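# Band the cable-wrapped charger with the hair tie

## Task

Get the hair tie around both the charger and its wound cable, centred and well clear of either end. Every cable turn that was on the charger at the start must still be wound on it with no loose loop, and the tie must press all of those turns against the charger's two wide faces. At the end the charger must rest on the desk, flat on one of its wide faces.

## Robot and tools

ROBOT. Two Doosan M1013 arms, left_arm and right_arm, each carrying a Robotiq 2F-140 gripper whose fingers can fold at a hinge. A part held near the pad tips is squeezed normally. Held nearer the palm it may be drawn in and held loosely or too hard. A fingertip pushed onto a surface can fold quietly and spoil the next grip. A camera stand sits behind the arms. Cameras: cam_head_left, cam_head_right, cam_high, cam_left_wrist, cam_right_wrist, each 672x504 pixels.

FRAMES. Scene frame: origin at table-top height midway between the nominal bases, +x out over the table, +z up, left_arm on the +y side. Calibrated bases: left_arm at (-0.027, +0.595, 0) m, right_arm at (+0.001, -0.600, 0) m, almost unrotated. Each arm reports hand poses, velocities and targets in its own base frame, and offsets move along that arm's base axes, turning about its Hand target's position. Fixed cameras and the table use the scene frame. Gripper axes: fingers point along +z, they open and close along y. end_effector_position is the point between the pads when shut; fingertips stick out about 33 mm past it at gaps up to 40 mm, only 9 mm when fully open. Reported positions can be a few cm off, worse at long reach.

execute_actions(actions, cameras). actions is a list of actions; each action is a list of up to 15 rows, one per 1/30 s step; a short list repeats its final row. Each row has 18 numbers in [-1, 1], both arms always present: left dx, dy, dz, rx, ry, rz, gripper position, force_limit, speed, then the same nine for the right arm. The six pose numbers are an offset from that arm's Hand target as it stood when the action began (every row measured from that same start, not from the row before); successive actions add up. Scale: 1.0 = 0.6 m or 180 degrees; rx, ry, rz form a single rotation vector. Six zeros re-request the current Hand target. Gripper numbers are absolute: position +1 fully open (140 mm), about -0.8 pads touching, -1 close until blocked. force_limit -1 to +1, about 14 N up to 58 N after a slow close; faster closing grips harder. speed -1 to +1, about 30 to 250 mm/s. Both start at +1. Always resend the gripper values you want; 0 is a real command. cameras: list of names, ["all"], or []; an empty actions list returns images and the full status.

move(target, speed, blend, stop_force, zero, blocking, cameras). target: one 18-number row or a list of up to 15 rows, same layout and scale; every row is an offset from the Hand targets at the move's start, not from the previous row. Straight paths, ending together, at most 10 s. speed: m/s, 0.002 to 2, default 0.25 (turns up to twice that in rad/s); one value or one per target. blend: corner rounding in m per target, 0 means stop at each. stop_force: N, 10 to 80, both arms; an arm's path ends when the estimated push against its motion exceeds it. Use it only slowly, not while the gripper rotates, and omit it when backing off a contact. zero: true re-zeros the force reading first. blocking=false returns after about 0.5 s while the move runs (not with stop_force). Paths ignore obstacles and the other arm; avoid passing near an arm's own base. The added "move:" line reports done, off_target, moving, held or fault, and limits (paced = clipped, held = withheld).

wait(seconds 0 to 10, cameras) lets the scene run. stop(cameras) brakes a running move. zoom_image(camera, region [x0, y0, x1, y1] in pixels, at most 504 by 504) enlarges part of the newest image. clear_fault(arm: left_arm or right_arm) clears a reported torque or force fault. read_manual(section) gives licence text only. finished_scene(scene: this scene's number) ends the scene irreversibly.

RESULTS. Hand target is the last commanded pose after clipping; the next offsets count from it. The controller clips each step to within 70 mm and 16 degrees of the measured pose, so the gripper may stop short; resend the remaining distance. object_status: 0 moving, 1 blocked while opening, 2 blocked while closing (likely holding), 3 reached position or pads met. position_measured is in counts: 3 open, ~75 = 100 mm, 139 = 60 mm, 200 = 20 mm, 230 pads meet. To grip harder while at status 2, raise force_limit and nudge position (-1 to -0.98); to loosen, open and reclose slowly. Also reported: joint torques and external joint torques (positive toward larger joint angle), flange force in gripper axes (includes held weight, noisy), step readings of end_effector_position, Wrist depth as 7x7 cells in mm ('-' means no value), MOTOR HOT and fault lines.

AVOID. Stiff arms: commanding even slightly past a firm contact can trigger a fault. Force fault at 144 N total outside force; torque faults at 306 (waist, shoulder), 144 (elbow), 40.5 (wrist joints) N m. A faulted arm halts until clear_fault; if its grip pins it, release first. Don't let the arms or fingers press on each other, and don't close one gripper on the other's fingers. Don't drop parts, release them while moving, slam into things, or let anything leave the table. Avoid heavy twisting or long lever arms on the gripper, and prolonged stretched or straining poses that overheat motors.

Each tool is called as a command line: name --argument value for each argument, lists and objects as JSON in quotes; but a table of rows of numbers goes row by row, as --pt "numbers of a row", without its own name.

## Session

execute_actions --actions '[]'

Scene clock: 0.00 s.
left_arm: end_effector_position=(+0.6025, -0.2824, +0.2803) position_measured=3 object_status=3 end_effector_quat_wxyz=(-0.001, +0.858, -0.514, +0.005) | right_arm: end_effector_position=(+0.8867, +0.5595, +0.1324) position_measured=3 object_status=3 end_effector_quat_wxyz=(-0.541, +0.723, +0.344, +0.258)
Joint positions: left_arm=[-0.491 0.199 1.639 0.001 1.295 2.159] | right_arm=[0.227 0.857 1.351 1.467 1.222 0.096]
Joint velocities: within noise
Joint torques (N m): no reading
External joint torques (N m): no reading
Flange force (N): no reading
Wrist depth (mm): cam_left_wrist=[367 374 365 364 359 358 358 / 389 388 384 381 384 378 380 / 413 410 414 409 404 405 401 / 433 135 434 432 433 419 130 / - 468 467 459 463 456 111 / - 501 500 498 493 493 493 / - 548 542 536 537 535 527] | cam_right_wrist=[- - 2895 873 2931 2526 1915 / - - 1002 663 479 1869 1672 / 3543 3709 744 514 392 314 270 / - 144 556 414 330 280 136 / - 515 443 349 286 242 123 / 563 473 367 299 252 218 192 / 468 387 313 263 226 198 174]
Hand target: left_arm +0.6025, -0.2824, +0.2803; -0.001, +0.858, -0.514, +0.005 | right_arm +0.8867, +0.5595, +0.1324; -0.541, +0.723, +0.344, +0.258
Tool commands: left_gripper/position=+1.0 left_gripper/force_limit=+1.0 left_gripper/speed=+1.0 right_gripper/position=+1.0 right_gripper/force_limit=+1.0 right_gripper/speed=+1.0

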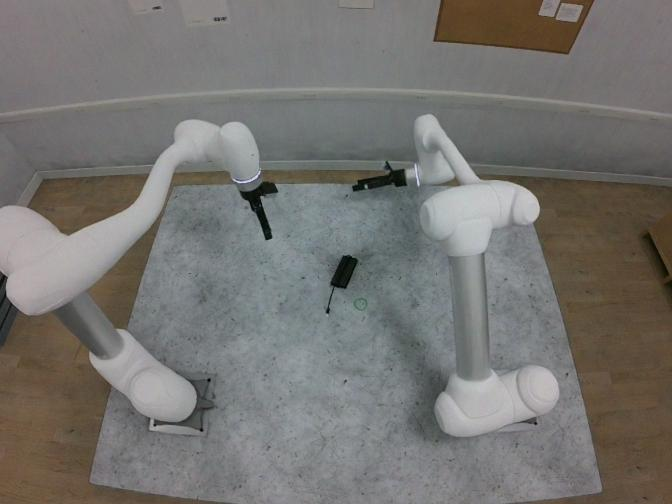

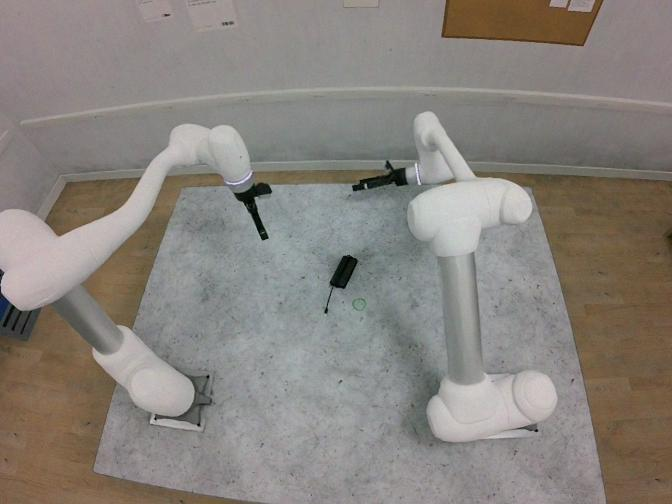

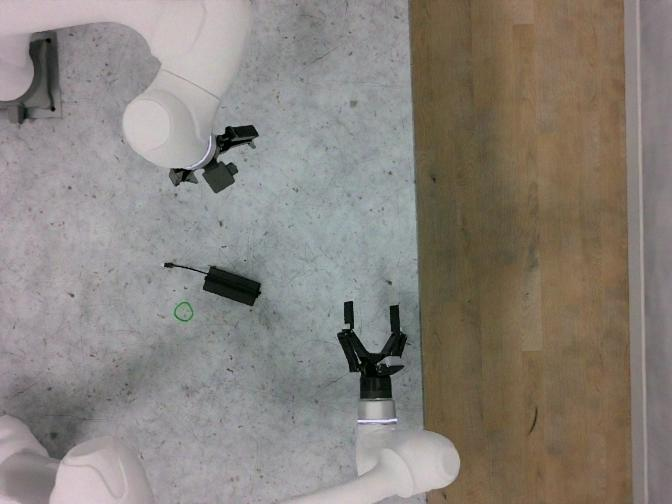

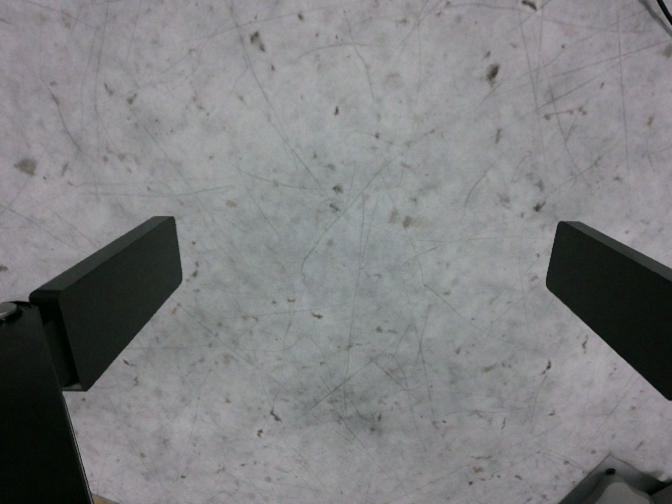

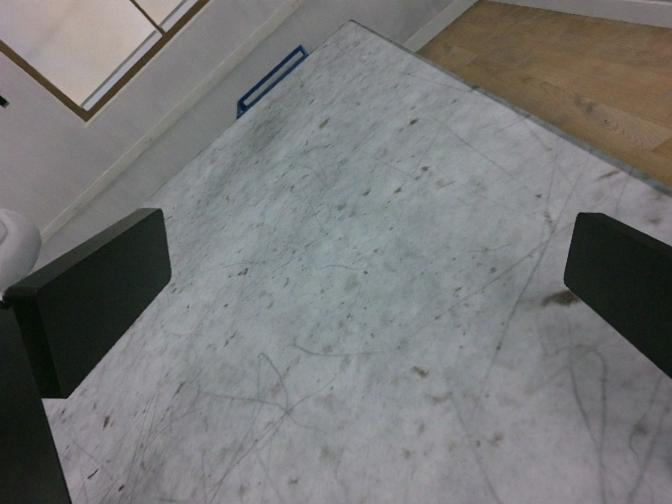

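zoom_image --camera "cam_high" --region '[150, 240, 290, 345]'

zoom_image --camera "cam_head_left" --region '[300, 240, 400, 330]'

Scaled by 3.600 from the camera's 672x504 image, which has a finer 960x720 frame.

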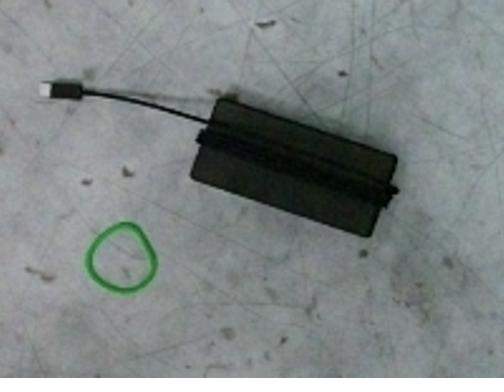

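Scaled by 5.040 from the camera's 672x504 image, which has a finer 960x720 frame.

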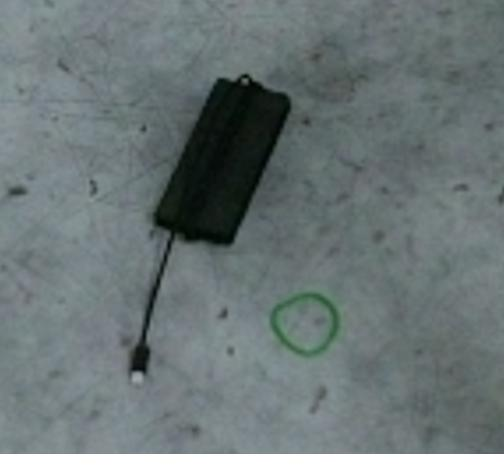

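move --target '[0,0,0,0,0,0,1,1,1,-0.7,0.02,0.28,-0.392,-0.139,0.186,1,1,1]' --cameras '["all"]'

Scene clock: 84.23 s.
left_arm: end_effector_position=(+0.6025, -0.2824, +0.2803) position_measured=3 object_status=3 end_effector_quat_wxyz=(-0.001, +0.858, -0.514, +0.005) | right_arm: end_effector_position=(+0.4668, +0.5715, +0.3004) position_measured=3 object_status=3 end_effector_quat_wxyz=(-0.001, +0.707, +0.707, +0.000)
Joint positions: left_arm=[-0.491 0.199 1.639 0.001 1.295 2.159] | right_arm=[0.839 0.309 1.46 0.001 1.372 0.839]
Joint torques (N m): left_arm=[-2.99 -58.64 -41.21 3.63 0.44 0.29] | right_arm=[-0.53 -69.92 -41.76 4 -0.51 -0.44]
External joint torques (N m): left_arm=[3.02 -2.55 0.52 0.52 -0.51 -0.29] | right_arm=[0.4 -3.98 -0.2 0.35 0.46 0.44]
Flange force (N): left_arm=[-6.4 -0.3 0.5] | right_arm=[-3.6 -4.4 -2.4]
Wrist depth (mm): cam_left_wrist=[365 364 363 362 361 362 359 / 386 388 386 384 384 382 380 / 414 412 407 408 408 405 400 / 434 135 437 434 431 416 130 / - 466 462 466 458 457 111 / - 502 500 496 494 495 492 / - 549 545 542 536 529 531] | cam_right_wrist=[398 396 396 392 395 396 394 / 419 421 420 412 395 418 415 / 445 447 448 443 445 442 440 / 465 144 472 473 468 469 136 / - 507 502 508 504 506 117 / 553 547 542 542 546 541 547 / 594 589 583 585 586 582 578]
Hand target: left_arm +0.6025, -0.2824, +0.2803; -0.001, +0.858, -0.514, +0.005 | right_arm +0.4667, +0.5715, +0.3004; -0.001, +0.707, +0.707, +0.000
Off the commanded pose: left_arm 0.000 m, 0 deg | right_arm 0.000 m, 0 deg.
move: done

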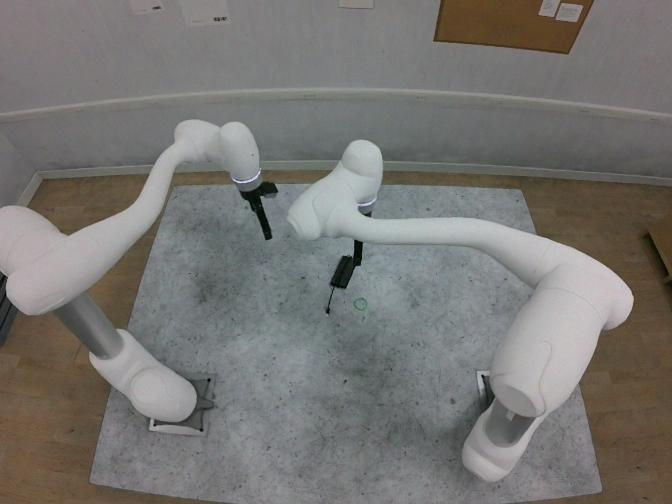

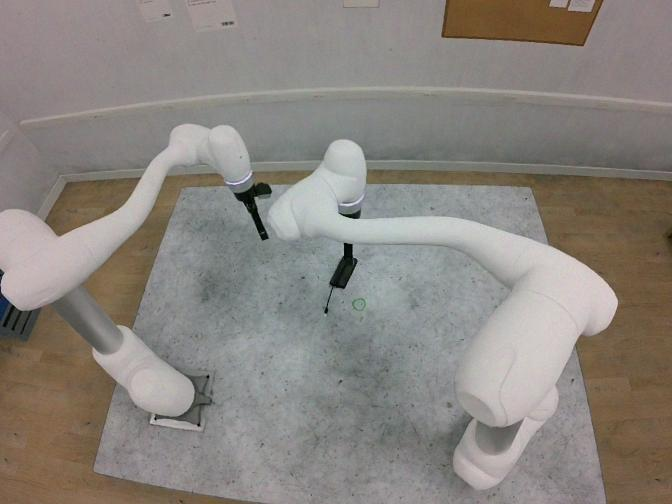

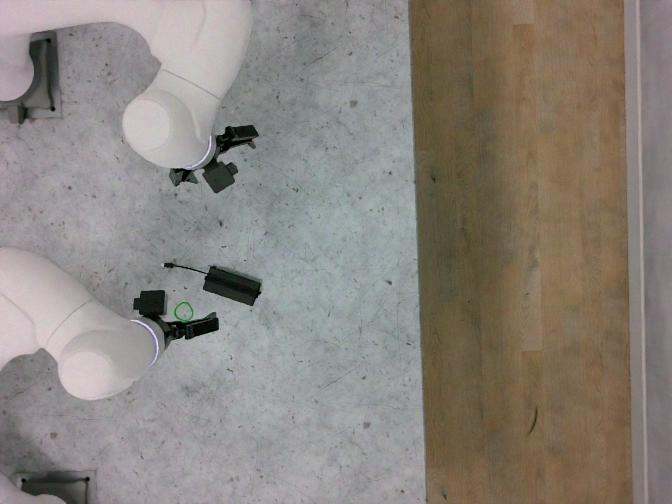

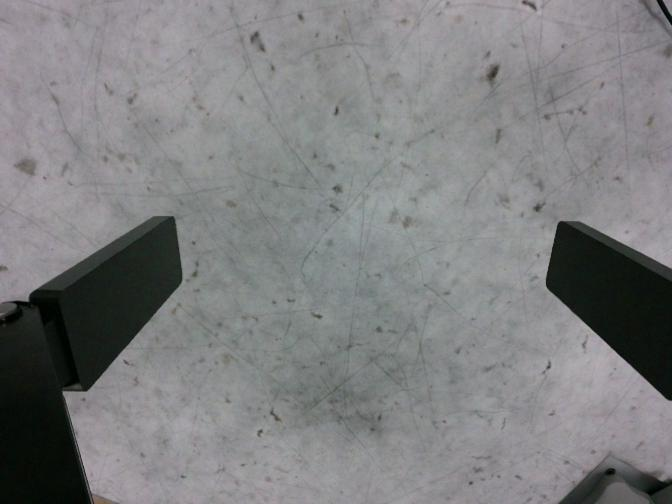

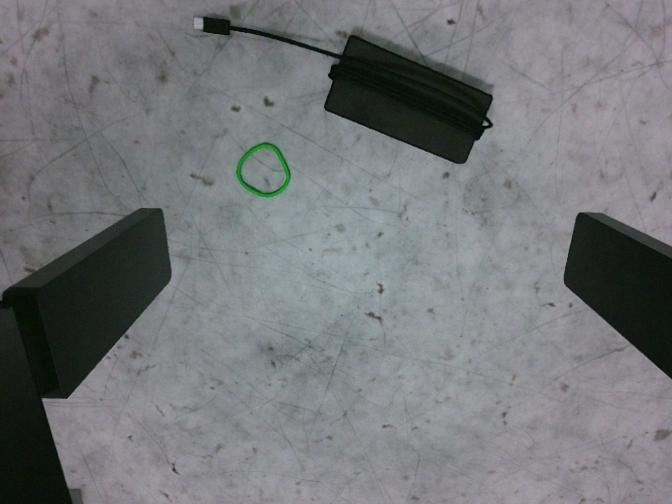

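move --target '[0,0,0,0,0,0,1,1,1,-0.125,-0.0625,-0.28,0,0,0,-0.8,-1,0]' --cameras '["cam_right_wrist","cam_high"]'

Scene clock: 104.30 s.
left_arm: end_effector_position=(+0.6025, -0.2824, +0.2803) position_measured=3 object_status=3 end_effector_quat_wxyz=(-0.001, +0.858, -0.514, +0.005) | right_arm: end_effector_position=(+0.3917, +0.5340, +0.1324) position_measured=229 object_status=0 end_effector_quat_wxyz=(-0.001, +0.707, +0.707, +0.000)
Joint positions: left_arm=[-0.491 0.199 1.639 0.001 1.295 2.159] | right_arm=[0.885 0.291 1.807 0.001 1.043 0.885]
Joint torques (N m): left_arm=[-2.86 -58.77 -41.15 3.68 0.43 0.32] | right_arm=[0.5 -64.04 -36.63 3.58 -0.48 -0.42]
External joint torques (N m): left_arm=[2.77 -2.32 0.55 0.45 -0.5 -0.32] | right_arm=[-0.51 -3.67 -0.43 0.24 0.43 0.42]
Flange force (N): left_arm=[-5.9 -0.2 0.6] | right_arm=[-3.5 -2.4 -4.2]
Wrist depth (mm): cam_left_wrist=[366 366 365 365 360 359 358 / 392 386 388 386 379 381 380 / 409 411 411 408 405 402 402 / 431 135 436 435 433 418 130 / - 467 462 466 467 463 111 / - 495 502 500 491 490 490 / - 555 542 537 538 533 526] | cam_right_wrist=[243 241 243 242 240 215 217 / 256 256 256 254 255 255 225 / 271 273 272 266 271 269 268 / 288 289 285 118 282 282 287 / 308 300 78 78 89 80 298 / - - - - - 75 - / - - - - - - -]
Hand target: left_arm +0.6025, -0.2824, +0.2803; -0.001, +0.858, -0.514, +0.005 | right_arm +0.3917, +0.5340, +0.1324; -0.001, +0.707, +0.707, +0.000
Off the commanded pose: left_arm 0.000 m, 0 deg | right_arm 0.000 m, 0 deg.
move: done
Images, in order (width x height): cam_high 672x504, cam_right_wrist 672x504.

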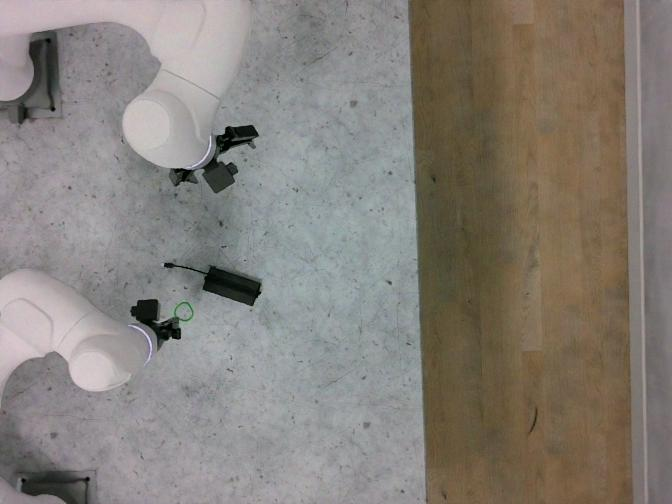

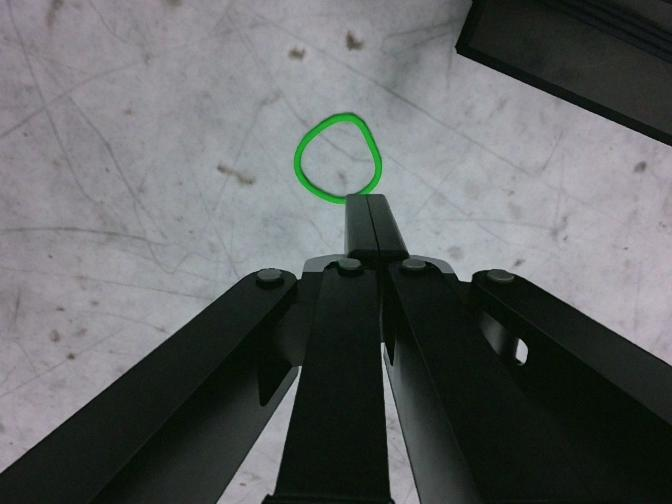

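move --target '[0,0,0,0,0,0,1,1,1,-0.0167,0.0133,-0.14,0,0,0,-0.8,-1,0]' --cameras '["cam_right_wrist"]'

Scene clock: 112.53 s.
left_arm: end_effector_position=(+0.6025, -0.2824, +0.2803) position_measured=3 object_status=3 end_effector_quat_wxyz=(-0.001, +0.858, -0.514, +0.005) | right_arm: end_effector_position=(+0.3817, +0.5420, +0.0484) position_measured=229 object_status=3 end_effector_quat_wxyz=(-0.001, +0.707, +0.707, +0.000)
Joint positions: left_arm=[-0.491 0.199 1.639 0.001 1.295 2.159] | right_arm=[0.905 0.372 1.874 0.001 0.895 0.904]
Joint torques (N m): left_arm=[-2.8 -58.79 -41.09 3.62 0.43 0.34] | right_arm=[0.48 -70.83 -33.67 3.17 -0.31 -0.44]
External joint torques (N m): left_arm=[2.81 -2.45 0.35 0.53 -0.5 -0.34] | right_arm=[-0.51 -0.67 0.29 0.28 0.26 0.44]
Flange force (N): left_arm=[-5.8 -0.3 0.3] | right_arm=[-1.1 -0.7 -1.0]
Wrist depth (mm): cam_left_wrist=[368 365 363 363 362 358 357 / 390 386 384 382 384 382 378 / 411 411 407 409 408 405 398 / 437 135 437 432 434 420 130 / - 465 458 460 460 457 111 / - 502 505 502 493 493 491 / - 541 548 538 533 531 526] | cam_right_wrist=[167 165 165 165 165 163 138 / 175 175 174 174 174 173 173 / 185 185 185 182 184 184 183 / 197 197 194 120 191 192 195 / 211 205 78 78 89 79 203 / - - - - - 75 - / - - - - - - -]
Hand target: left_arm +0.6025, -0.2824, +0.2803; -0.001, +0.858, -0.514, +0.005 | right_arm +0.3817, +0.5420, +0.0484; -0.001, +0.707, +0.707, +0.000
Off the commanded pose: left_arm 0.000 m, 0 deg | right_arm 0.000 m, 0 deg.
move: done
Images, in order (width x height): cam_right_wrist 672x504.

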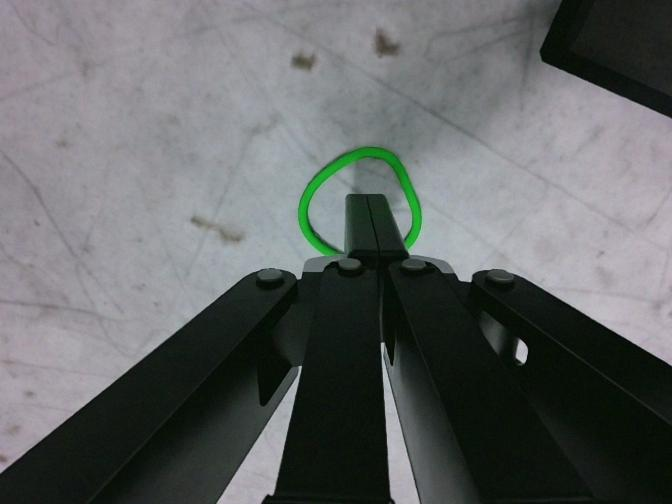

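move --target '[0,0,0,0,0,0,1,1,1,-0.0025,0.0073,-0.016,0,0,0,-0.8,-1,0]' --cameras '["cam_right_wrist"]' --speed 0.03

move --target '[0,0,0,0,0,0,1,1,1,0,0,-0.015,0,0,0,-0.8,-1,0]' --cameras '["cam_right_wrist"]' --speed 0.01 --stop_force 10

Scene clock: 120.93 s.
left_arm: end_effector_position=(+0.6025, -0.2824, +0.2803) position_measured=3 object_status=3 end_effector_quat_wxyz=(-0.001, +0.858, -0.514, +0.005) | right_arm: end_effector_position=(+0.3802, +0.5464, +0.0388) position_measured=229 object_status=3 end_effector_quat_wxyz=(-0.001, +0.707, +0.707, +0.000)
Joint positions: left_arm=[-0.491 0.199 1.639 0.001 1.295 2.159] | right_arm=[0.91 0.386 1.875 0.001 0.881 0.91]
Joint torques (N m): left_arm=[-2.86 -58.59 -41.1 3.67 0.48 0.34] | right_arm=[0.74 -69.81 -33.04 3.12 -0.66 -0.4]
External joint torques (N m): left_arm=[2.99 -2.74 0.32 0.49 -0.56 -0.34] | right_arm=[-0.91 -2.79 0.02 0.29 0.62 0.4]
Flange force (N): left_arm=[-6.3 -0.3 0.2] | right_arm=[-3.1 -1.2 -4.1]
Wrist depth (mm): cam_left_wrist=[368 366 365 366 362 361 359 / 388 387 384 380 382 379 380 / 415 413 409 409 405 403 402 / 431 135 437 434 430 422 130 / - 467 467 463 458 464 111 / - 505 502 498 490 496 494 / - 549 542 540 529 531 531] | cam_right_wrist=[156 156 156 156 156 154 130 / 166 165 165 165 167 165 162 / 176 175 175 173 173 174 173 / 187 187 183 118 184 183 184 / 197 194 78 78 89 80 192 / - - - - - 75 - / - - - - - - -]
Hand target: left_arm +0.6025, -0.2824, +0.2803; -0.001, +0.858, -0.514, +0.005 | right_arm +0.3802, +0.5464, +0.0388; -0.001, +0.707, +0.707, +0.000
Off the commanded pose: left_arm 0.000 m, 0 deg | right_arm 0.000 m, 0 deg.
move: done
Images, in order (width x height): cam_right_wrist 672x504.

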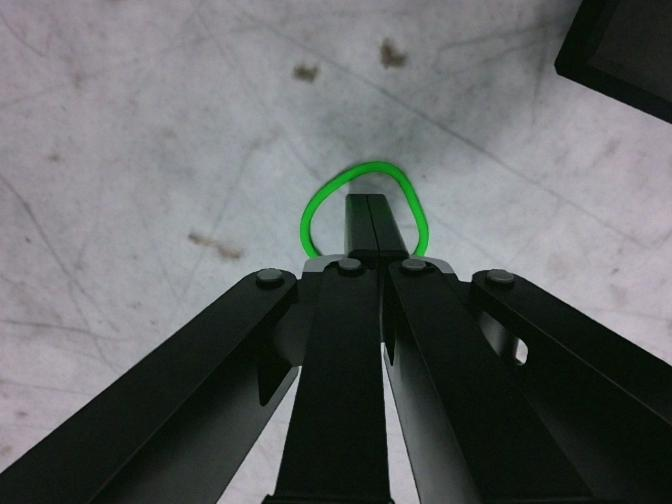

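Scene clock: 122.23 s.
left_arm: end_effector_position=(+0.6025, -0.2824, +0.2803) position_measured=3 object_status=3 end_effector_quat_wxyz=(-0.001, +0.858, -0.514, +0.005) | right_arm: end_effector_position=(+0.3802, +0.5464, +0.0321) position_measured=229 object_status=3 end_effector_quat_wxyz=(-0.001, +0.707, +0.707, +0.000)
Joint positions: left_arm=[-0.491 0.199 1.639 0.001 1.295 2.159] | right_arm=[0.91 0.393 1.879 0.001 0.869 0.91]
Joint torques (N m): left_arm=[-3.12 -58.84 -41.1 3.7 0.45 0.35] | right_arm=[0.23 -49.09 -24.35 3.21 -3.54 -0.45]
External joint torques (N m): left_arm=[3 -2.52 0.17 0.46 -0.53 -0.35] | right_arm=[-0.27 -24.43 -8.54 0.18 3.49 0.45]
Flange force (N): left_arm=[-5.8 -0.7 0.1] | right_arm=[-9.6 -7.0 -38.2]
Wrist depth (mm): cam_left_wrist=[368 366 365 366 358 357 355 / 387 386 390 381 381 381 380 / 409 408 410 408 402 401 399 / 434 135 439 432 431 417 130 / - 467 462 464 464 457 111 / - 503 498 500 495 495 491 / - 542 542 540 535 524 527] | cam_right_wrist=[149 150 151 150 150 150 125 / 159 159 159 159 158 158 158 / 169 168 168 166 167 168 167 / 182 180 176 120 176 176 177 / 192 186 78 78 89 80 185 / - - - - - 75 - / - - - - - - -]
Hand target: left_arm +0.6025, -0.2824, +0.2803; -0.001, +0.858, -0.514, +0.005 | right_arm +0.3802, +0.5464, +0.0321; -0.001, +0.707, +0.707, +0.000 (not the last commanded pose)
Off the commanded pose: left_arm 0.000 m, 0 deg | right_arm 0.002 m, 0 deg.
move: contact (right_arm)
Images, in order (width x height): cam_right_wrist 672x504.

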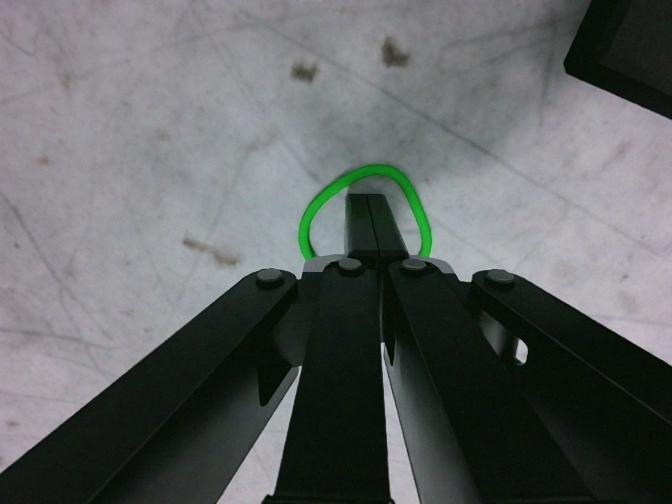

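move --target '[0,0,0,0,0,0,1,1,1,0,0,0.003,0,0,0,-0.8,-1,0]' --speed 0.02

move --target '[0,0,0,0,0,0,1,1,1,0,0,0,0,0,0,-0.32,0,-1]' --cameras '["cam_right_wrist"]'

Scene clock: 127.57 s.
left_arm: end_effector_position=(+0.6025, -0.2824, +0.2803) position_measured=3 object_status=3 end_effector_quat_wxyz=(-0.001, +0.858, -0.514, +0.005) | right_arm: end_effector_position=(+0.3802, +0.5464, +0.0339) position_measured=229 object_status=3 end_effector_quat_wxyz=(-0.001, +0.707, +0.707, +0.000)
Joint positions: left_arm=[-0.491 0.199 1.639 0.001 1.295 2.159] | right_arm=[0.91 0.391 1.878 0.001 0.872 0.91]
Joint torques (N m): left_arm=[-2.69 -58.53 -41.18 3.65 0.46 0.36] | right_arm=[0.48 -69.59 -32.84 3.11 -0.49 -0.45]
External joint torques (N m): left_arm=[2.76 -2.73 0.46 0.5 -0.53 -0.37] | right_arm=[-0.49 -3.41 -0.01 0.28 0.44 0.45]
Flange force (N): left_arm=[-6.3 0.2 0.3] | right_arm=[-3.4 -2.3 -4.5]
Wrist depth (mm): cam_left_wrist=[366 366 363 365 363 352 358 / 389 385 386 385 379 380 380 / 415 411 407 407 404 407 402 / 435 135 435 431 431 418 130 / - 467 464 461 462 461 111 / - 504 501 500 493 492 492 / - 542 544 538 532 536 521] | cam_right_wrist=[151 152 152 152 151 151 126 / 160 160 160 160 160 160 159 / 170 170 170 167 169 169 169 / 181 181 178 120 177 177 180 / 193 189 78 78 89 80 187 / - - - - - 75 - / - - - - - - -]
Hand target: left_arm +0.6025, -0.2824, +0.2803; -0.001, +0.858, -0.514, +0.005 | right_arm +0.3802, +0.5464, +0.0339; -0.001, +0.707, +0.707, +0.000
Off the commanded pose: left_arm 0.000 m, 0 deg | right_arm 0.000 m, 0 deg.
move: done

Scene clock: 129.07 s.
left_arm: end_effector_position=(+0.6025, -0.2824, +0.2803) position_measured=3 object_status=3 end_effector_quat_wxyz=(-0.001, +0.858, -0.514, +0.005) | right_arm: end_effector_position=(+0.3802, +0.5464, +0.0339) position_measured=169 object_status=0 end_effector_quat_wxyz=(-0.001, +0.707, +0.707, +0.000)
Joint positions: left_arm=[-0.491 0.199 1.639 0.001 1.295 2.159] | right_arm=[0.91 0.391 1.878 0.001 0.872 0.91]
Joint torques (N m): left_arm=[-2.82 -59.04 -41.23 3.65 0.41 0.32] | right_arm=[0.29 -66.64 -30.68 3.06 -0.41 -0.43]
External joint torques (N m): left_arm=[2.84 -2.3 0.42 0.51 -0.49 -0.32] | right_arm=[-0.28 -6.56 -2.15 0.32 0.37 0.43]
Flange force (N): left_arm=[-5.8 -0.4 0.4] | right_arm=[-3.1 -2.4 -9.2]
Wrist depth (mm): cam_left_wrist=[368 366 365 363 360 356 352 / 384 385 386 384 384 383 379 / 410 410 407 407 405 407 403 / 433 135 438 427 431 419 130 / - 468 464 468 464 458 111 / - 509 501 497 495 487 490 / - 545 533 536 536 533 532] | cam_right_wrist=[151 152 152 152 152 151 126 / 161 161 161 161 159 159 159 / 170 170 170 168 167 169 169 / 184 179 177 178 165 178 177 / - 89 78 192 190 79 89 / - 72 - 207 207 - 70 / - 69 - 223 222 - -]
Hand target: left_arm +0.6025, -0.2824, +0.2803; -0.001, +0.858, -0.514, +0.005 | right_arm +0.3802, +0.5464, +0.0339; -0.001, +0.707, +0.707, +0.000
Off the commanded pose: left_arm 0.000 m, 0 deg | right_arm 0.000 m, 0 deg.
move: done
Images, in order (width x height): cam_right_wrist 672x504.

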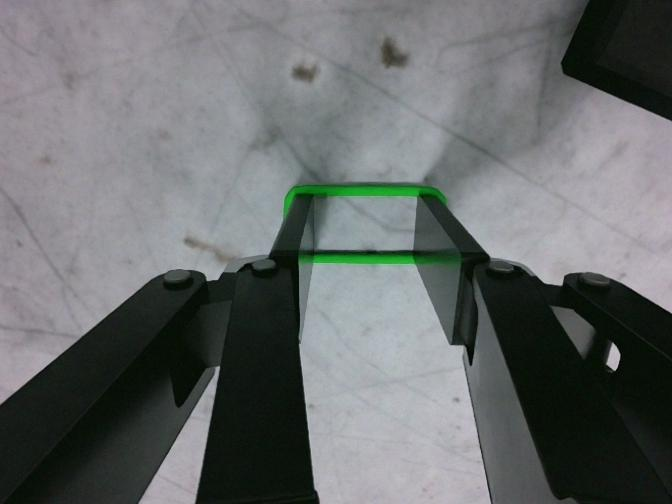

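move --target '[0,0,0,0,0,0,1,1,1,0,0,0.05,0,0,0,-0.32,0,-1]' --speed 0.08

move --target '[0,0,0,0,0,0,1,1,1,0,0,0,0,0,0,0.03,0.5,-1]' --cameras '["cam_right_wrist"]'

Scene clock: 137.87 s.
left_arm: end_effector_position=(+0.6025, -0.2824, +0.2803) position_measured=3 object_status=3 end_effector_quat_wxyz=(-0.001, +0.858, -0.514, +0.005) | right_arm: end_effector_position=(+0.3802, +0.5464, +0.0638) position_measured=169 object_status=3 end_effector_quat_wxyz=(-0.001, +0.707, +0.707, +0.000)
Joint positions: left_arm=[-0.491 0.199 1.639 0.001 1.295 2.159] | right_arm=[0.91 0.36 1.857 0.001 0.924 0.91]
Joint torques (N m): left_arm=[-2.8 -58.82 -41.17 3.67 0.42 0.34] | right_arm=[0.47 -68.3 -33.95 3.24 -0.55 -0.43]
External joint torques (N m): left_arm=[2.94 -2.41 0.5 0.48 -0.49 -0.34] | right_arm=[-0.45 -2.8 -0.12 0.29 0.51 0.42]
Flange force (N): left_arm=[-6.1 -0.3 0.4] | right_arm=[-2.6 -1.8 -3.8]
Wrist depth (mm): cam_left_wrist=[366 368 364 363 361 360 358 / 386 388 386 384 380 380 379 / 411 411 408 407 404 403 401 / 437 135 437 431 432 418 130 / - 470 465 461 459 461 111 / - 505 501 497 495 491 100 / - 546 542 542 532 537 -] | cam_right_wrist=[180 179 179 179 179 177 153 / 189 190 192 188 188 188 168 / 201 200 201 198 199 200 199 / 214 212 208 210 142 210 208 / - 89 78 227 221 79 89 / - 72 - 244 243 - 70 / - 69 - 264 263 - -]
Hand target: left_arm +0.6025, -0.2824, +0.2803; -0.001, +0.858, -0.514, +0.005 | right_arm +0.3802, +0.5464, +0.0639; -0.001, +0.707, +0.707, +0.000
Off the commanded pose: left_arm 0.000 m, 0 deg | right_arm 0.000 m, 0 deg.
move: done

Scene clock: 139.03 s.
left_arm: end_effector_position=(+0.6025, -0.2824, +0.2803) position_measured=3 object_status=3 end_effector_quat_wxyz=(-0.001, +0.858, -0.514, +0.005) | right_arm: end_effector_position=(+0.3802, +0.5464, +0.0639) position_measured=126 object_status=0 end_effector_quat_wxyz=(-0.001, +0.707, +0.707, +0.000)
Joint positions: left_arm=[-0.491 0.199 1.639 0.001 1.295 2.159] | right_arm=[0.91 0.359 1.857 0.001 0.924 0.91]
Joint torques (N m): left_arm=[-2.88 -58.8 -41.1 3.62 0.44 0.33] | right_arm=[0.36 -67.9 -34.17 3.25 -0.5 -0.46]
External joint torques (N m): left_arm=[2.97 -2.36 0.48 0.53 -0.51 -0.33] | right_arm=[-0.4 -3.76 -0.13 0.29 0.45 0.46]
Flange force (N): left_arm=[-6.1 -0.5 0.5] | right_arm=[-3.6 -2.6 -4.7]
Wrist depth (mm): cam_left_wrist=[364 365 365 358 360 358 358 / 387 386 385 390 382 380 376 / 409 411 412 405 406 405 405 / 437 136 437 434 429 416 124 / - 468 465 461 464 458 111 / - 506 500 492 500 504 490 / - 541 541 540 537 528 527] | cam_right_wrist=[180 180 180 178 179 177 153 / 190 189 191 189 188 189 168 / 202 201 201 199 200 200 199 / 214 211 130 213 213 131 210 / - 91 124 228 227 110 91 / - - 245 245 243 - 63 / - - 263 264 263 - -]
Hand target: left_arm +0.6025, -0.2824, +0.2803; -0.001, +0.858, -0.514, +0.005 | right_arm +0.3802, +0.5464, +0.0639; -0.001, +0.707, +0.707, +0.000
Off the commanded pose: left_arm 0.000 m, 0 deg | right_arm 0.000 m, 0 deg.
move: done
Images, in order (width x height): cam_right_wrist 672x504.

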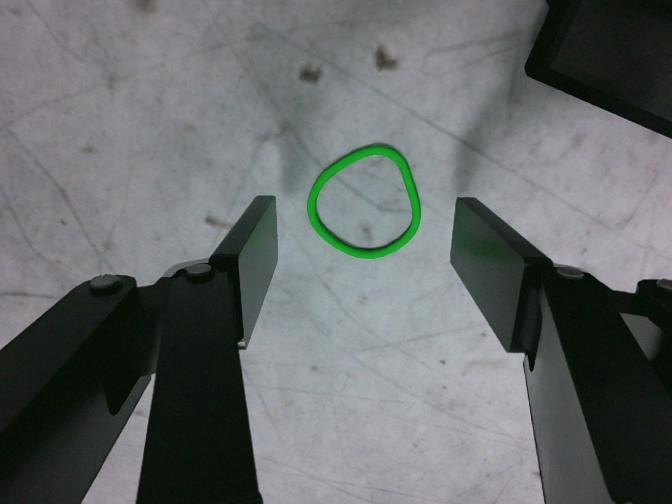

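move --target '[0,0,0,0,0,0,1,1,1,0.0017,0.0035,0,0,0,0,-0.8,-1,0]' --speed 0.05

move --target '[0,0,0,0,0,0,1,1,1,0,0,-0.0515,0,0,0,-0.8,-1,0]' --speed 0.05 --cameras '["cam_right_wrist"]'

move --target '[0,0,0,0,0,0,1,1,1,0,0,0,0,0,0,-0.45,0,-1]' --cameras '["cam_right_wrist"]'

move --target '[0,0,0,0,0,0,1,1,1,0,0,0.033,0,0,0,-0.45,0,-1]' --cameras '["cam_right_wrist"]' --speed 0.03

Scene clock: 163.93 s.
left_arm: end_effector_position=(+0.6025, -0.2824, +0.2803) position_measured=3 object_status=3 end_effector_quat_wxyz=(-0.001, +0.858, -0.514, +0.005) | right_arm: end_effector_position=(+0.3813, +0.5485, +0.0639) position_measured=229 object_status=0 end_effector_quat_wxyz=(-0.001, +0.707, +0.707, +0.000)
Joint positions: left_arm=[-0.491 0.199 1.639 0.001 1.295 2.159] | right_arm=[0.911 0.363 1.853 0.001 0.926 0.911]
Joint torques (N m): left_arm=[-2.89 -58.71 -41.19 3.65 0.43 0.38] | right_arm=[0.53 -68.26 -34.15 3.23 -0.53 -0.43]
External joint torques (N m): left_arm=[2.96 -2.53 0.49 0.5 -0.5 -0.38] | right_arm=[-0.59 -3.02 0.05 0.29 0.49 0.43]
Flange force (N): left_arm=[-6.2 -0.2 0.4] | right_arm=[-3.3 -2.0 -3.9]
Wrist depth (mm): cam_left_wrist=[366 365 363 362 361 360 358 / 388 386 385 383 384 380 380 / 412 411 405 409 408 403 399 / 437 135 437 434 429 418 130 / - 469 470 466 460 462 111 / - 505 496 501 493 483 495 / - 546 540 538 540 529 527] | cam_right_wrist=[180 180 179 179 179 177 154 / 190 190 191 189 189 188 162 / 202 201 200 199 200 199 199 / 214 213 211 118 210 210 211 / 228 222 78 78 89 80 223 / - - - - - 75 - / - - - - - - -]
Hand target: left_arm +0.6025, -0.2824, +0.2803; -0.001, +0.858, -0.514, +0.005 | right_arm +0.3813, +0.5485, +0.0639; -0.001, +0.707, +0.707, +0.000
Off the commanded pose: left_arm 0.000 m, 0 deg | right_arm 0.000 m, 0 deg.
move: done

Scene clock: 164.90 s.
left_arm: end_effector_position=(+0.6025, -0.2824, +0.2803) position_measured=3 object_status=3 end_effector_quat_wxyz=(-0.001, +0.858, -0.514, +0.005) | right_arm: end_effector_position=(+0.3813, +0.5485, +0.0330) position_measured=229 object_status=3 end_effector_quat_wxyz=(-0.001, +0.707, +0.707, +0.000)
Joint positions: left_arm=[-0.491 0.199 1.639 0.001 1.295 2.159] | right_arm=[0.911 0.395 1.874 0.001 0.872 0.911]
Joint torques (N m): left_arm=[-2.87 -58.92 -41 3.63 0.47 0.35] | right_arm=[0.55 -69.49 -32.66 3.09 -0.48 -0.44]
External joint torques (N m): left_arm=[3.12 -2.38 0.29 0.53 -0.54 -0.35] | right_arm=[-0.66 -3.64 -0.1 0.29 0.43 0.44]
Flange force (N): left_arm=[-5.9 -0.8 0.3] | right_arm=[-3.6 -2.1 -4.8]
Wrist depth (mm): cam_left_wrist=[368 370 364 362 360 359 355 / 388 390 384 380 382 382 380 / 415 412 409 409 405 402 402 / 437 135 439 434 431 418 130 / - 470 467 466 463 462 111 / - 505 497 500 493 495 496 / - 548 544 536 533 537 528] | cam_right_wrist=[150 151 151 151 150 151 125 / 161 160 160 159 159 159 157 / 170 170 169 166 168 168 168 / 180 181 177 120 177 177 179 / 193 187 78 78 89 80 186 / - - - - - 75 - / - - - - - - -]
Hand target: left_arm +0.6025, -0.2824, +0.2803; -0.001, +0.858, -0.514, +0.005 | right_arm +0.3813, +0.5485, +0.0330; -0.001, +0.707, +0.707, +0.000
Off the commanded pose: left_arm 0.000 m, 0 deg | right_arm 0.000 m, 0 deg.
move: done
Images, in order (width x height): cam_right_wrist 672x504.

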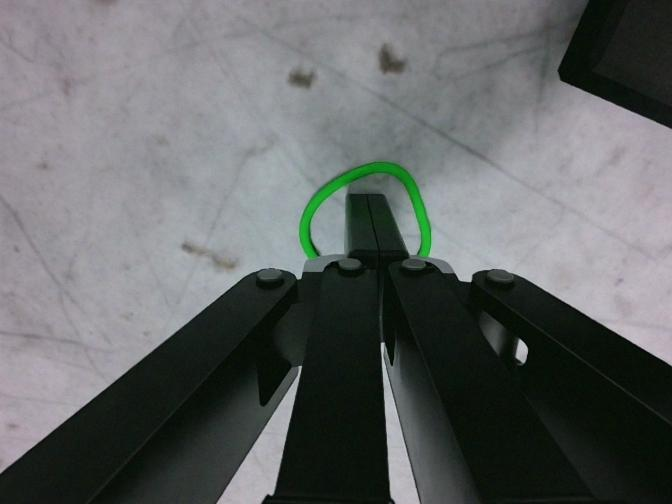

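Scene clock: 166.07 s.
left_arm: end_effector_position=(+0.6025, -0.2824, +0.2803) position_measured=3 object_status=3 end_effector_quat_wxyz=(-0.001, +0.858, -0.514, +0.005) | right_arm: end_effector_position=(+0.3812, +0.5485, +0.0330) position_measured=186 object_status=0 end_effector_quat_wxyz=(-0.001, +0.707, +0.707, +0.000)
Joint positions: left_arm=[-0.491 0.199 1.639 0.001 1.295 2.159] | right_arm=[0.911 0.395 1.874 0.001 0.872 0.911]
Joint torques (N m): left_arm=[-3.26 -58.81 -41.14 3.67 0.45 0.36] | right_arm=[0.13 -70 -32.69 3.11 -0.56 -0.43]
External joint torques (N m): left_arm=[3.1 -2.28 0.55 0.46 -0.51 -0.36] | right_arm=[-0.08 -3.43 -0.06 0.28 0.52 0.43]
Flange force (N): left_arm=[-6.1 -0.6 0.6] | right_arm=[-2.9 -2.7 -4.7]
Wrist depth (mm): cam_left_wrist=[368 365 364 362 360 360 358 / 390 387 391 386 379 380 378 / 414 408 410 407 404 404 403 / 435 135 437 434 431 418 130 / - 468 461 464 463 459 111 / - 506 502 500 494 493 490 / - 542 541 537 541 529 524] | cam_right_wrist=[150 151 151 151 150 150 126 / 161 160 159 159 159 159 157 / 170 170 169 167 167 168 168 / 181 180 177 177 163 176 178 / - 78 82 186 135 84 82 / - - - 206 - - - / - - - 222 - - -]
Hand target: left_arm +0.6025, -0.2824, +0.2803; -0.001, +0.858, -0.514, +0.005 | right_arm +0.3813, +0.5485, +0.0330; -0.001, +0.707, +0.707, +0.000
Off the commanded pose: left_arm 0.000 m, 0 deg | right_arm 0.000 m, 0 deg.
move: done
Images, in order (width x height): cam_right_wrist 672x504.

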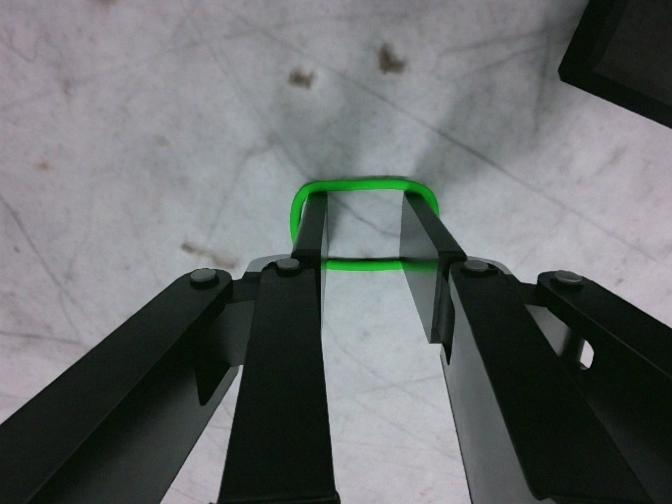

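Scene clock: 167.03 s.
left_arm: end_effector_position=(+0.6025, -0.2824, +0.2803) position_measured=3 object_status=3 end_effector_quat_wxyz=(-0.001, +0.858, -0.514, +0.005) | right_arm: end_effector_position=(+0.3812, +0.5485, +0.0527) position_measured=186 object_status=3 end_effector_quat_wxyz=(-0.001, +0.707, +0.707, +0.000)
Joint positions: left_arm=[-0.491 0.199 1.639 0.001 1.295 2.159] | right_arm=[0.911 0.374 1.861 0.001 0.906 0.911]
Joint torques (N m): left_arm=[-2.64 -58.43 -41.21 3.64 0.46 0.31] | right_arm=[0.46 -68.67 -33.64 3.18 -0.54 -0.44]
External joint torques (N m): left_arm=[2.54 -2.67 0.69 0.49 -0.52 -0.31] | right_arm=[-0.41 -3.93 -0.13 0.31 0.49 0.44]
Flange force (N): left_arm=[-6.4 0.6 0.6] | right_arm=[-3.8 -2.7 -5.0]
Wrist depth (mm): cam_left_wrist=[369 365 363 364 360 360 356 / 387 388 387 381 381 382 381 / 415 413 411 404 406 402 401 / 435 135 434 433 432 422 130 / - 470 466 465 463 461 111 / - 503 502 496 492 493 489 / - 548 544 541 535 532 529] | cam_right_wrist=[170 170 169 169 168 166 142 / 179 179 178 178 178 178 159 / 189 190 189 186 186 188 188 / 202 200 198 198 136 198 199 / 213 78 82 209 135 84 82 / - - - 229 - - - / - - - 248 - - -]
Hand target: left_arm +0.6025, -0.2824, +0.2803; -0.001, +0.858, -0.514, +0.005 | right_arm +0.3813, +0.5485, +0.0528; -0.001, +0.707, +0.707, +0.000
Off the commanded pose: left_arm 0.000 m, 0 deg | right_arm 0.000 m, 0 deg.
move: done
Images, in order (width x height): cam_right_wrist 672x504.

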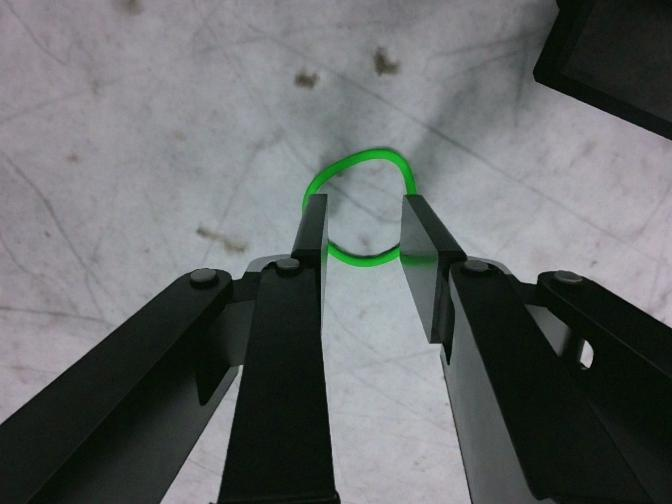

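move --pt "0 0 0 0 0 0 1 1 1 0 0 0.12 0 0 0 -0.8 -1 0" --pt "0 0 0 0 0 0 1 1 1 0.197 -0.4 0.412 0.5 0 0 -0.8 -1 0" --blend '[0.03,0]'

move --target '[-0.3375,-0.605,-0.133,0,0,-0.157,-0.08,-1,0,0,0,0,0,0,0,-0.8,-1,0]' --cameras '["all"]'

Scene clock: 191.57 s.
left_arm: end_effector_position=(+0.6025, -0.2824, +0.2803) position_measured=3 object_status=3 end_effector_quat_wxyz=(-0.001, +0.858, -0.514, +0.005) | right_arm: end_effector_position=(+0.4994, +0.3085, +0.3000) position_measured=229 object_status=3 end_effector_quat_wxyz=(+0.500, -0.500, -0.500, -0.500)
Joint positions: left_arm=[-0.491 0.199 1.639 0.001 1.295 2.159] | right_arm=[-0.117 0.273 2.233 1.477 1.641 -0.939]
Joint torques (N m): left_arm=[-2.79 -58.69 -41.15 3.66 0.46 0.31] | right_arm=[0.82 -53.22 -28.63 1.69 1.9 -0.48]
External joint torques (N m): left_arm=[2.88 -2.64 0.31 0.51 -0.54 -0.31] | right_arm=[-0.67 -4.22 -0.02 0.23 0.39 0.48]
Flange force (N): left_arm=[-6.1 -0.3 0.2] | right_arm=[8.1 -4.9 -1.1]
Wrist depth (mm): cam_left_wrist=[366 366 366 363 363 360 358 / 390 386 388 386 379 380 374 / 414 413 408 405 407 402 400 / 438 135 440 432 431 419 130 / - 469 466 465 457 458 111 / - 500 500 493 500 486 489 / - 545 546 536 533 535 527] | cam_right_wrist=[- 1084 4239 642 645 - 2826 / - 1141 1147 661 - 4024 - / 1256 1032 1341 4024 4024 4748 2968 / 1002 1010 1109 110 1037 1015 3044 / 690 744 78 78 89 80 680 / - - - - - 75 - / - - - - - - -]
Hand target: left_arm +0.6025, -0.2824, +0.2803; -0.001, +0.858, -0.514, +0.005 | right_arm +0.4995, +0.3085, +0.3000; +0.500, -0.500, -0.500, -0.500
Off the commanded pose: left_arm 0.000 m, 0 deg | right_arm 0.000 m, 0 deg.
move: done

Scene clock: 193.70 s.
left_arm: end_effector_position=(+0.4001, -0.6454, +0.2006) position_measured=139 object_status=3 end_effector_quat_wxyz=(+0.000, +0.707, -0.707, +0.005) | right_arm: end_effector_position=(+0.4995, +0.3085, +0.3000) position_measured=229 object_status=3 end_effector_quat_wxyz=(+0.500, -0.500, -0.500, -0.500)
Joint positions: left_arm=[-1.062 0.383 1.544 0.002 1.206 2.08] | right_arm=[-0.117 0.273 2.233 1.477 1.641 -0.939]
Joint torques (N m): left_arm=[-3.57 -75.76 -39.62 3.53 0.43 0.3] | right_arm=[0.71 -53.53 -28.7 1.7 1.85 -0.45]
External joint torques (N m): left_arm=[3.69 -2.69 0.04 0.51 -0.51 -0.3] | right_arm=[-0.62 -3.59 0.05 0.21 0.44 0.45]
Flange force (N): left_arm=[-6.0 -1.5 -0.7] | right_arm=[7.0 -4.3 -1.2]
Wrist depth (mm): cam_left_wrist=[297 295 295 294 294 290 288 / 314 313 313 309 310 308 307 / 334 328 333 341 327 327 326 / 355 320 122 351 149 340 347 / - - 115 374 374 84 - / - - 405 402 400 - - / - - - 436 431 - -] | cam_right_wrist=[4024 312 312 - - - - / 3892 348 350 - - - - / 1422 977 375 4396 4024 - 2219 / 993 903 1037 110 1028 1028 - / 694 749 78 78 89 80 717 / - - - - - 75 - / - - - - - - -]
Hand target: left_arm +0.4000, -0.6454, +0.2005; +0.000, +0.707, -0.707, +0.005 | right_arm +0.4995, +0.3085, +0.3000; +0.500, -0.500, -0.500, -0.500
Off the commanded pose: left_arm 0.000 m, 0 deg | right_arm 0.000 m, 0 deg.
move: done

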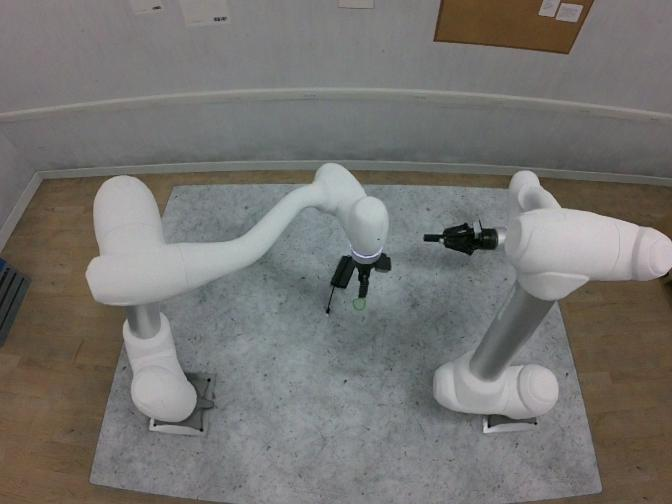

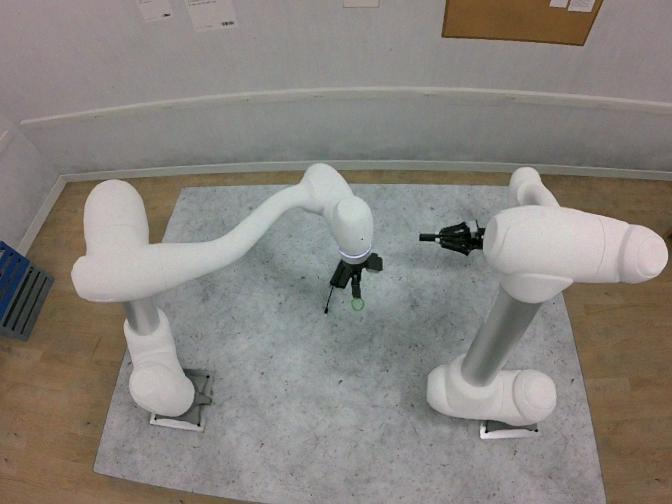

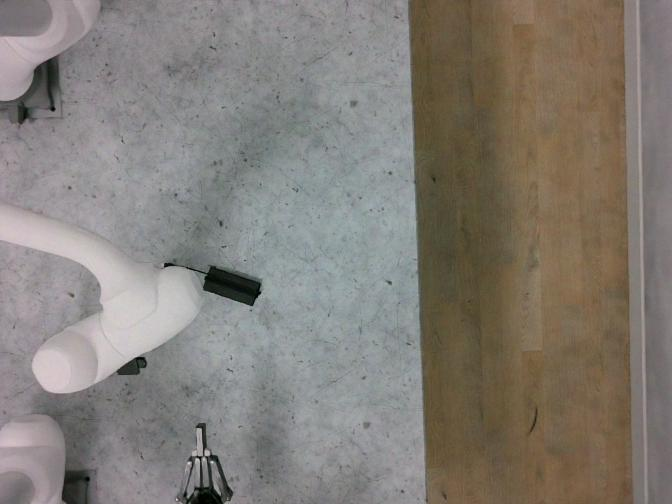

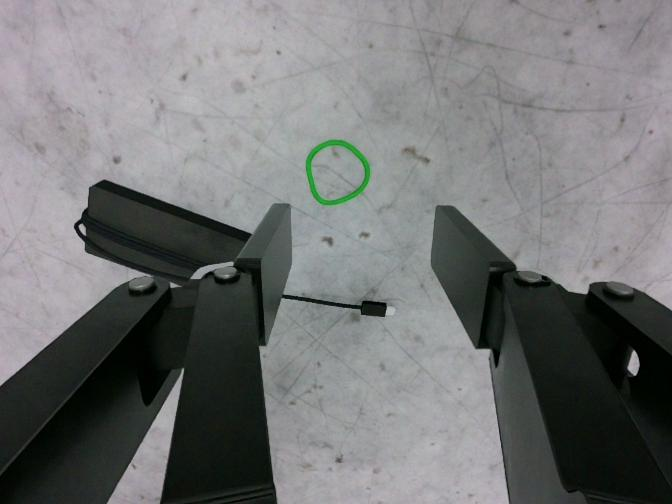

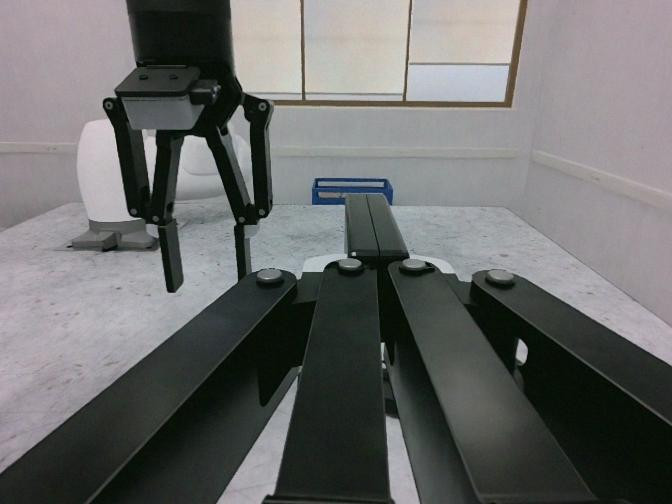

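move --target '[-0.0183,0.015,-0.2,0,0,0,-0.33,-1,0,0,0,0,0,0,0,-0.8,-1,0]' --cameras '["cam_left_wrist"]'

Scene clock: 202.80 s.
left_arm: end_effector_position=(+0.3891, -0.6364, +0.0806) position_measured=171 object_status=3 end_effector_quat_wxyz=(+0.000, +0.707, -0.707, +0.005) | right_arm: end_effector_position=(+0.4995, +0.3085, +0.3000) position_measured=229 object_status=3 end_effector_quat_wxyz=(+0.500, -0.500, -0.500, -0.500)
Joint positions: left_arm=[-1.069 0.449 1.684 0.002 1 2.073] | right_arm=[-0.117 0.273 2.233 1.477 1.641 -0.939]
Joint torques (N m): left_arm=[-3.04 -77.4 -35.91 3.18 0.37 0.37] | right_arm=[0.38 -53.86 -28.7 1.74 1.82 -0.46]
External joint torques (N m): left_arm=[3 -3.33 0.35 0.44 -0.44 -0.37] | right_arm=[-0.43 -3.01 0.14 0.17 0.46 0.46]
Flange force (N): left_arm=[-6.5 -0.2 -1.9] | right_arm=[6.0 -3.7 -0.9]
Wrist depth (mm): cam_left_wrist=[190 191 189 189 186 187 186 / 202 202 200 199 199 198 197 / 214 214 212 211 211 210 209 / 210 226 222 223 147 220 222 / - - 93 242 - 92 231 / - - - 260 - - - / - - - 281 - - -] | cam_right_wrist=[- 312 331 370 423 - - / - 333 348 - 4316 3957 3124 / 4093 368 1141 4024 3652 3441 2931 / 989 411 410 110 1032 1023 - / 692 751 78 78 89 80 667 / - - - - - 75 - / - - - - - - -]
Hand target: left_arm +0.3891, -0.6364, +0.0805; +0.000, +0.707, -0.707, +0.005 | right_arm +0.4995, +0.3085, +0.3000; +0.500, -0.500, -0.500, -0.500
Off the commanded pose: left_arm 0.000 m, 0 deg | right_arm 0.000 m, 0 deg.
move: done
Images, in order (width x height): cam_left_wrist 672x504.

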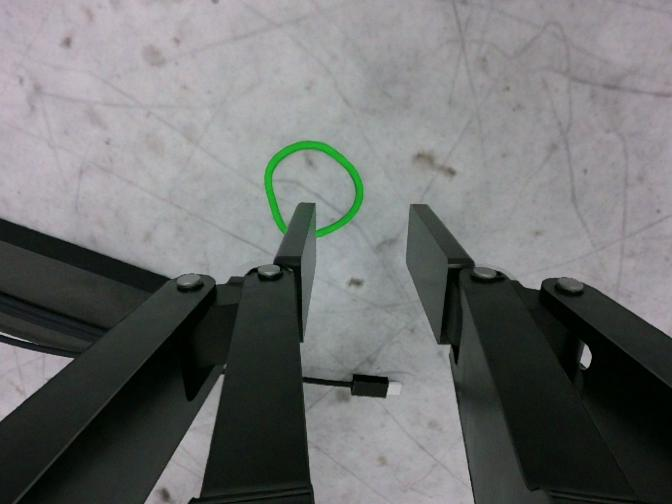

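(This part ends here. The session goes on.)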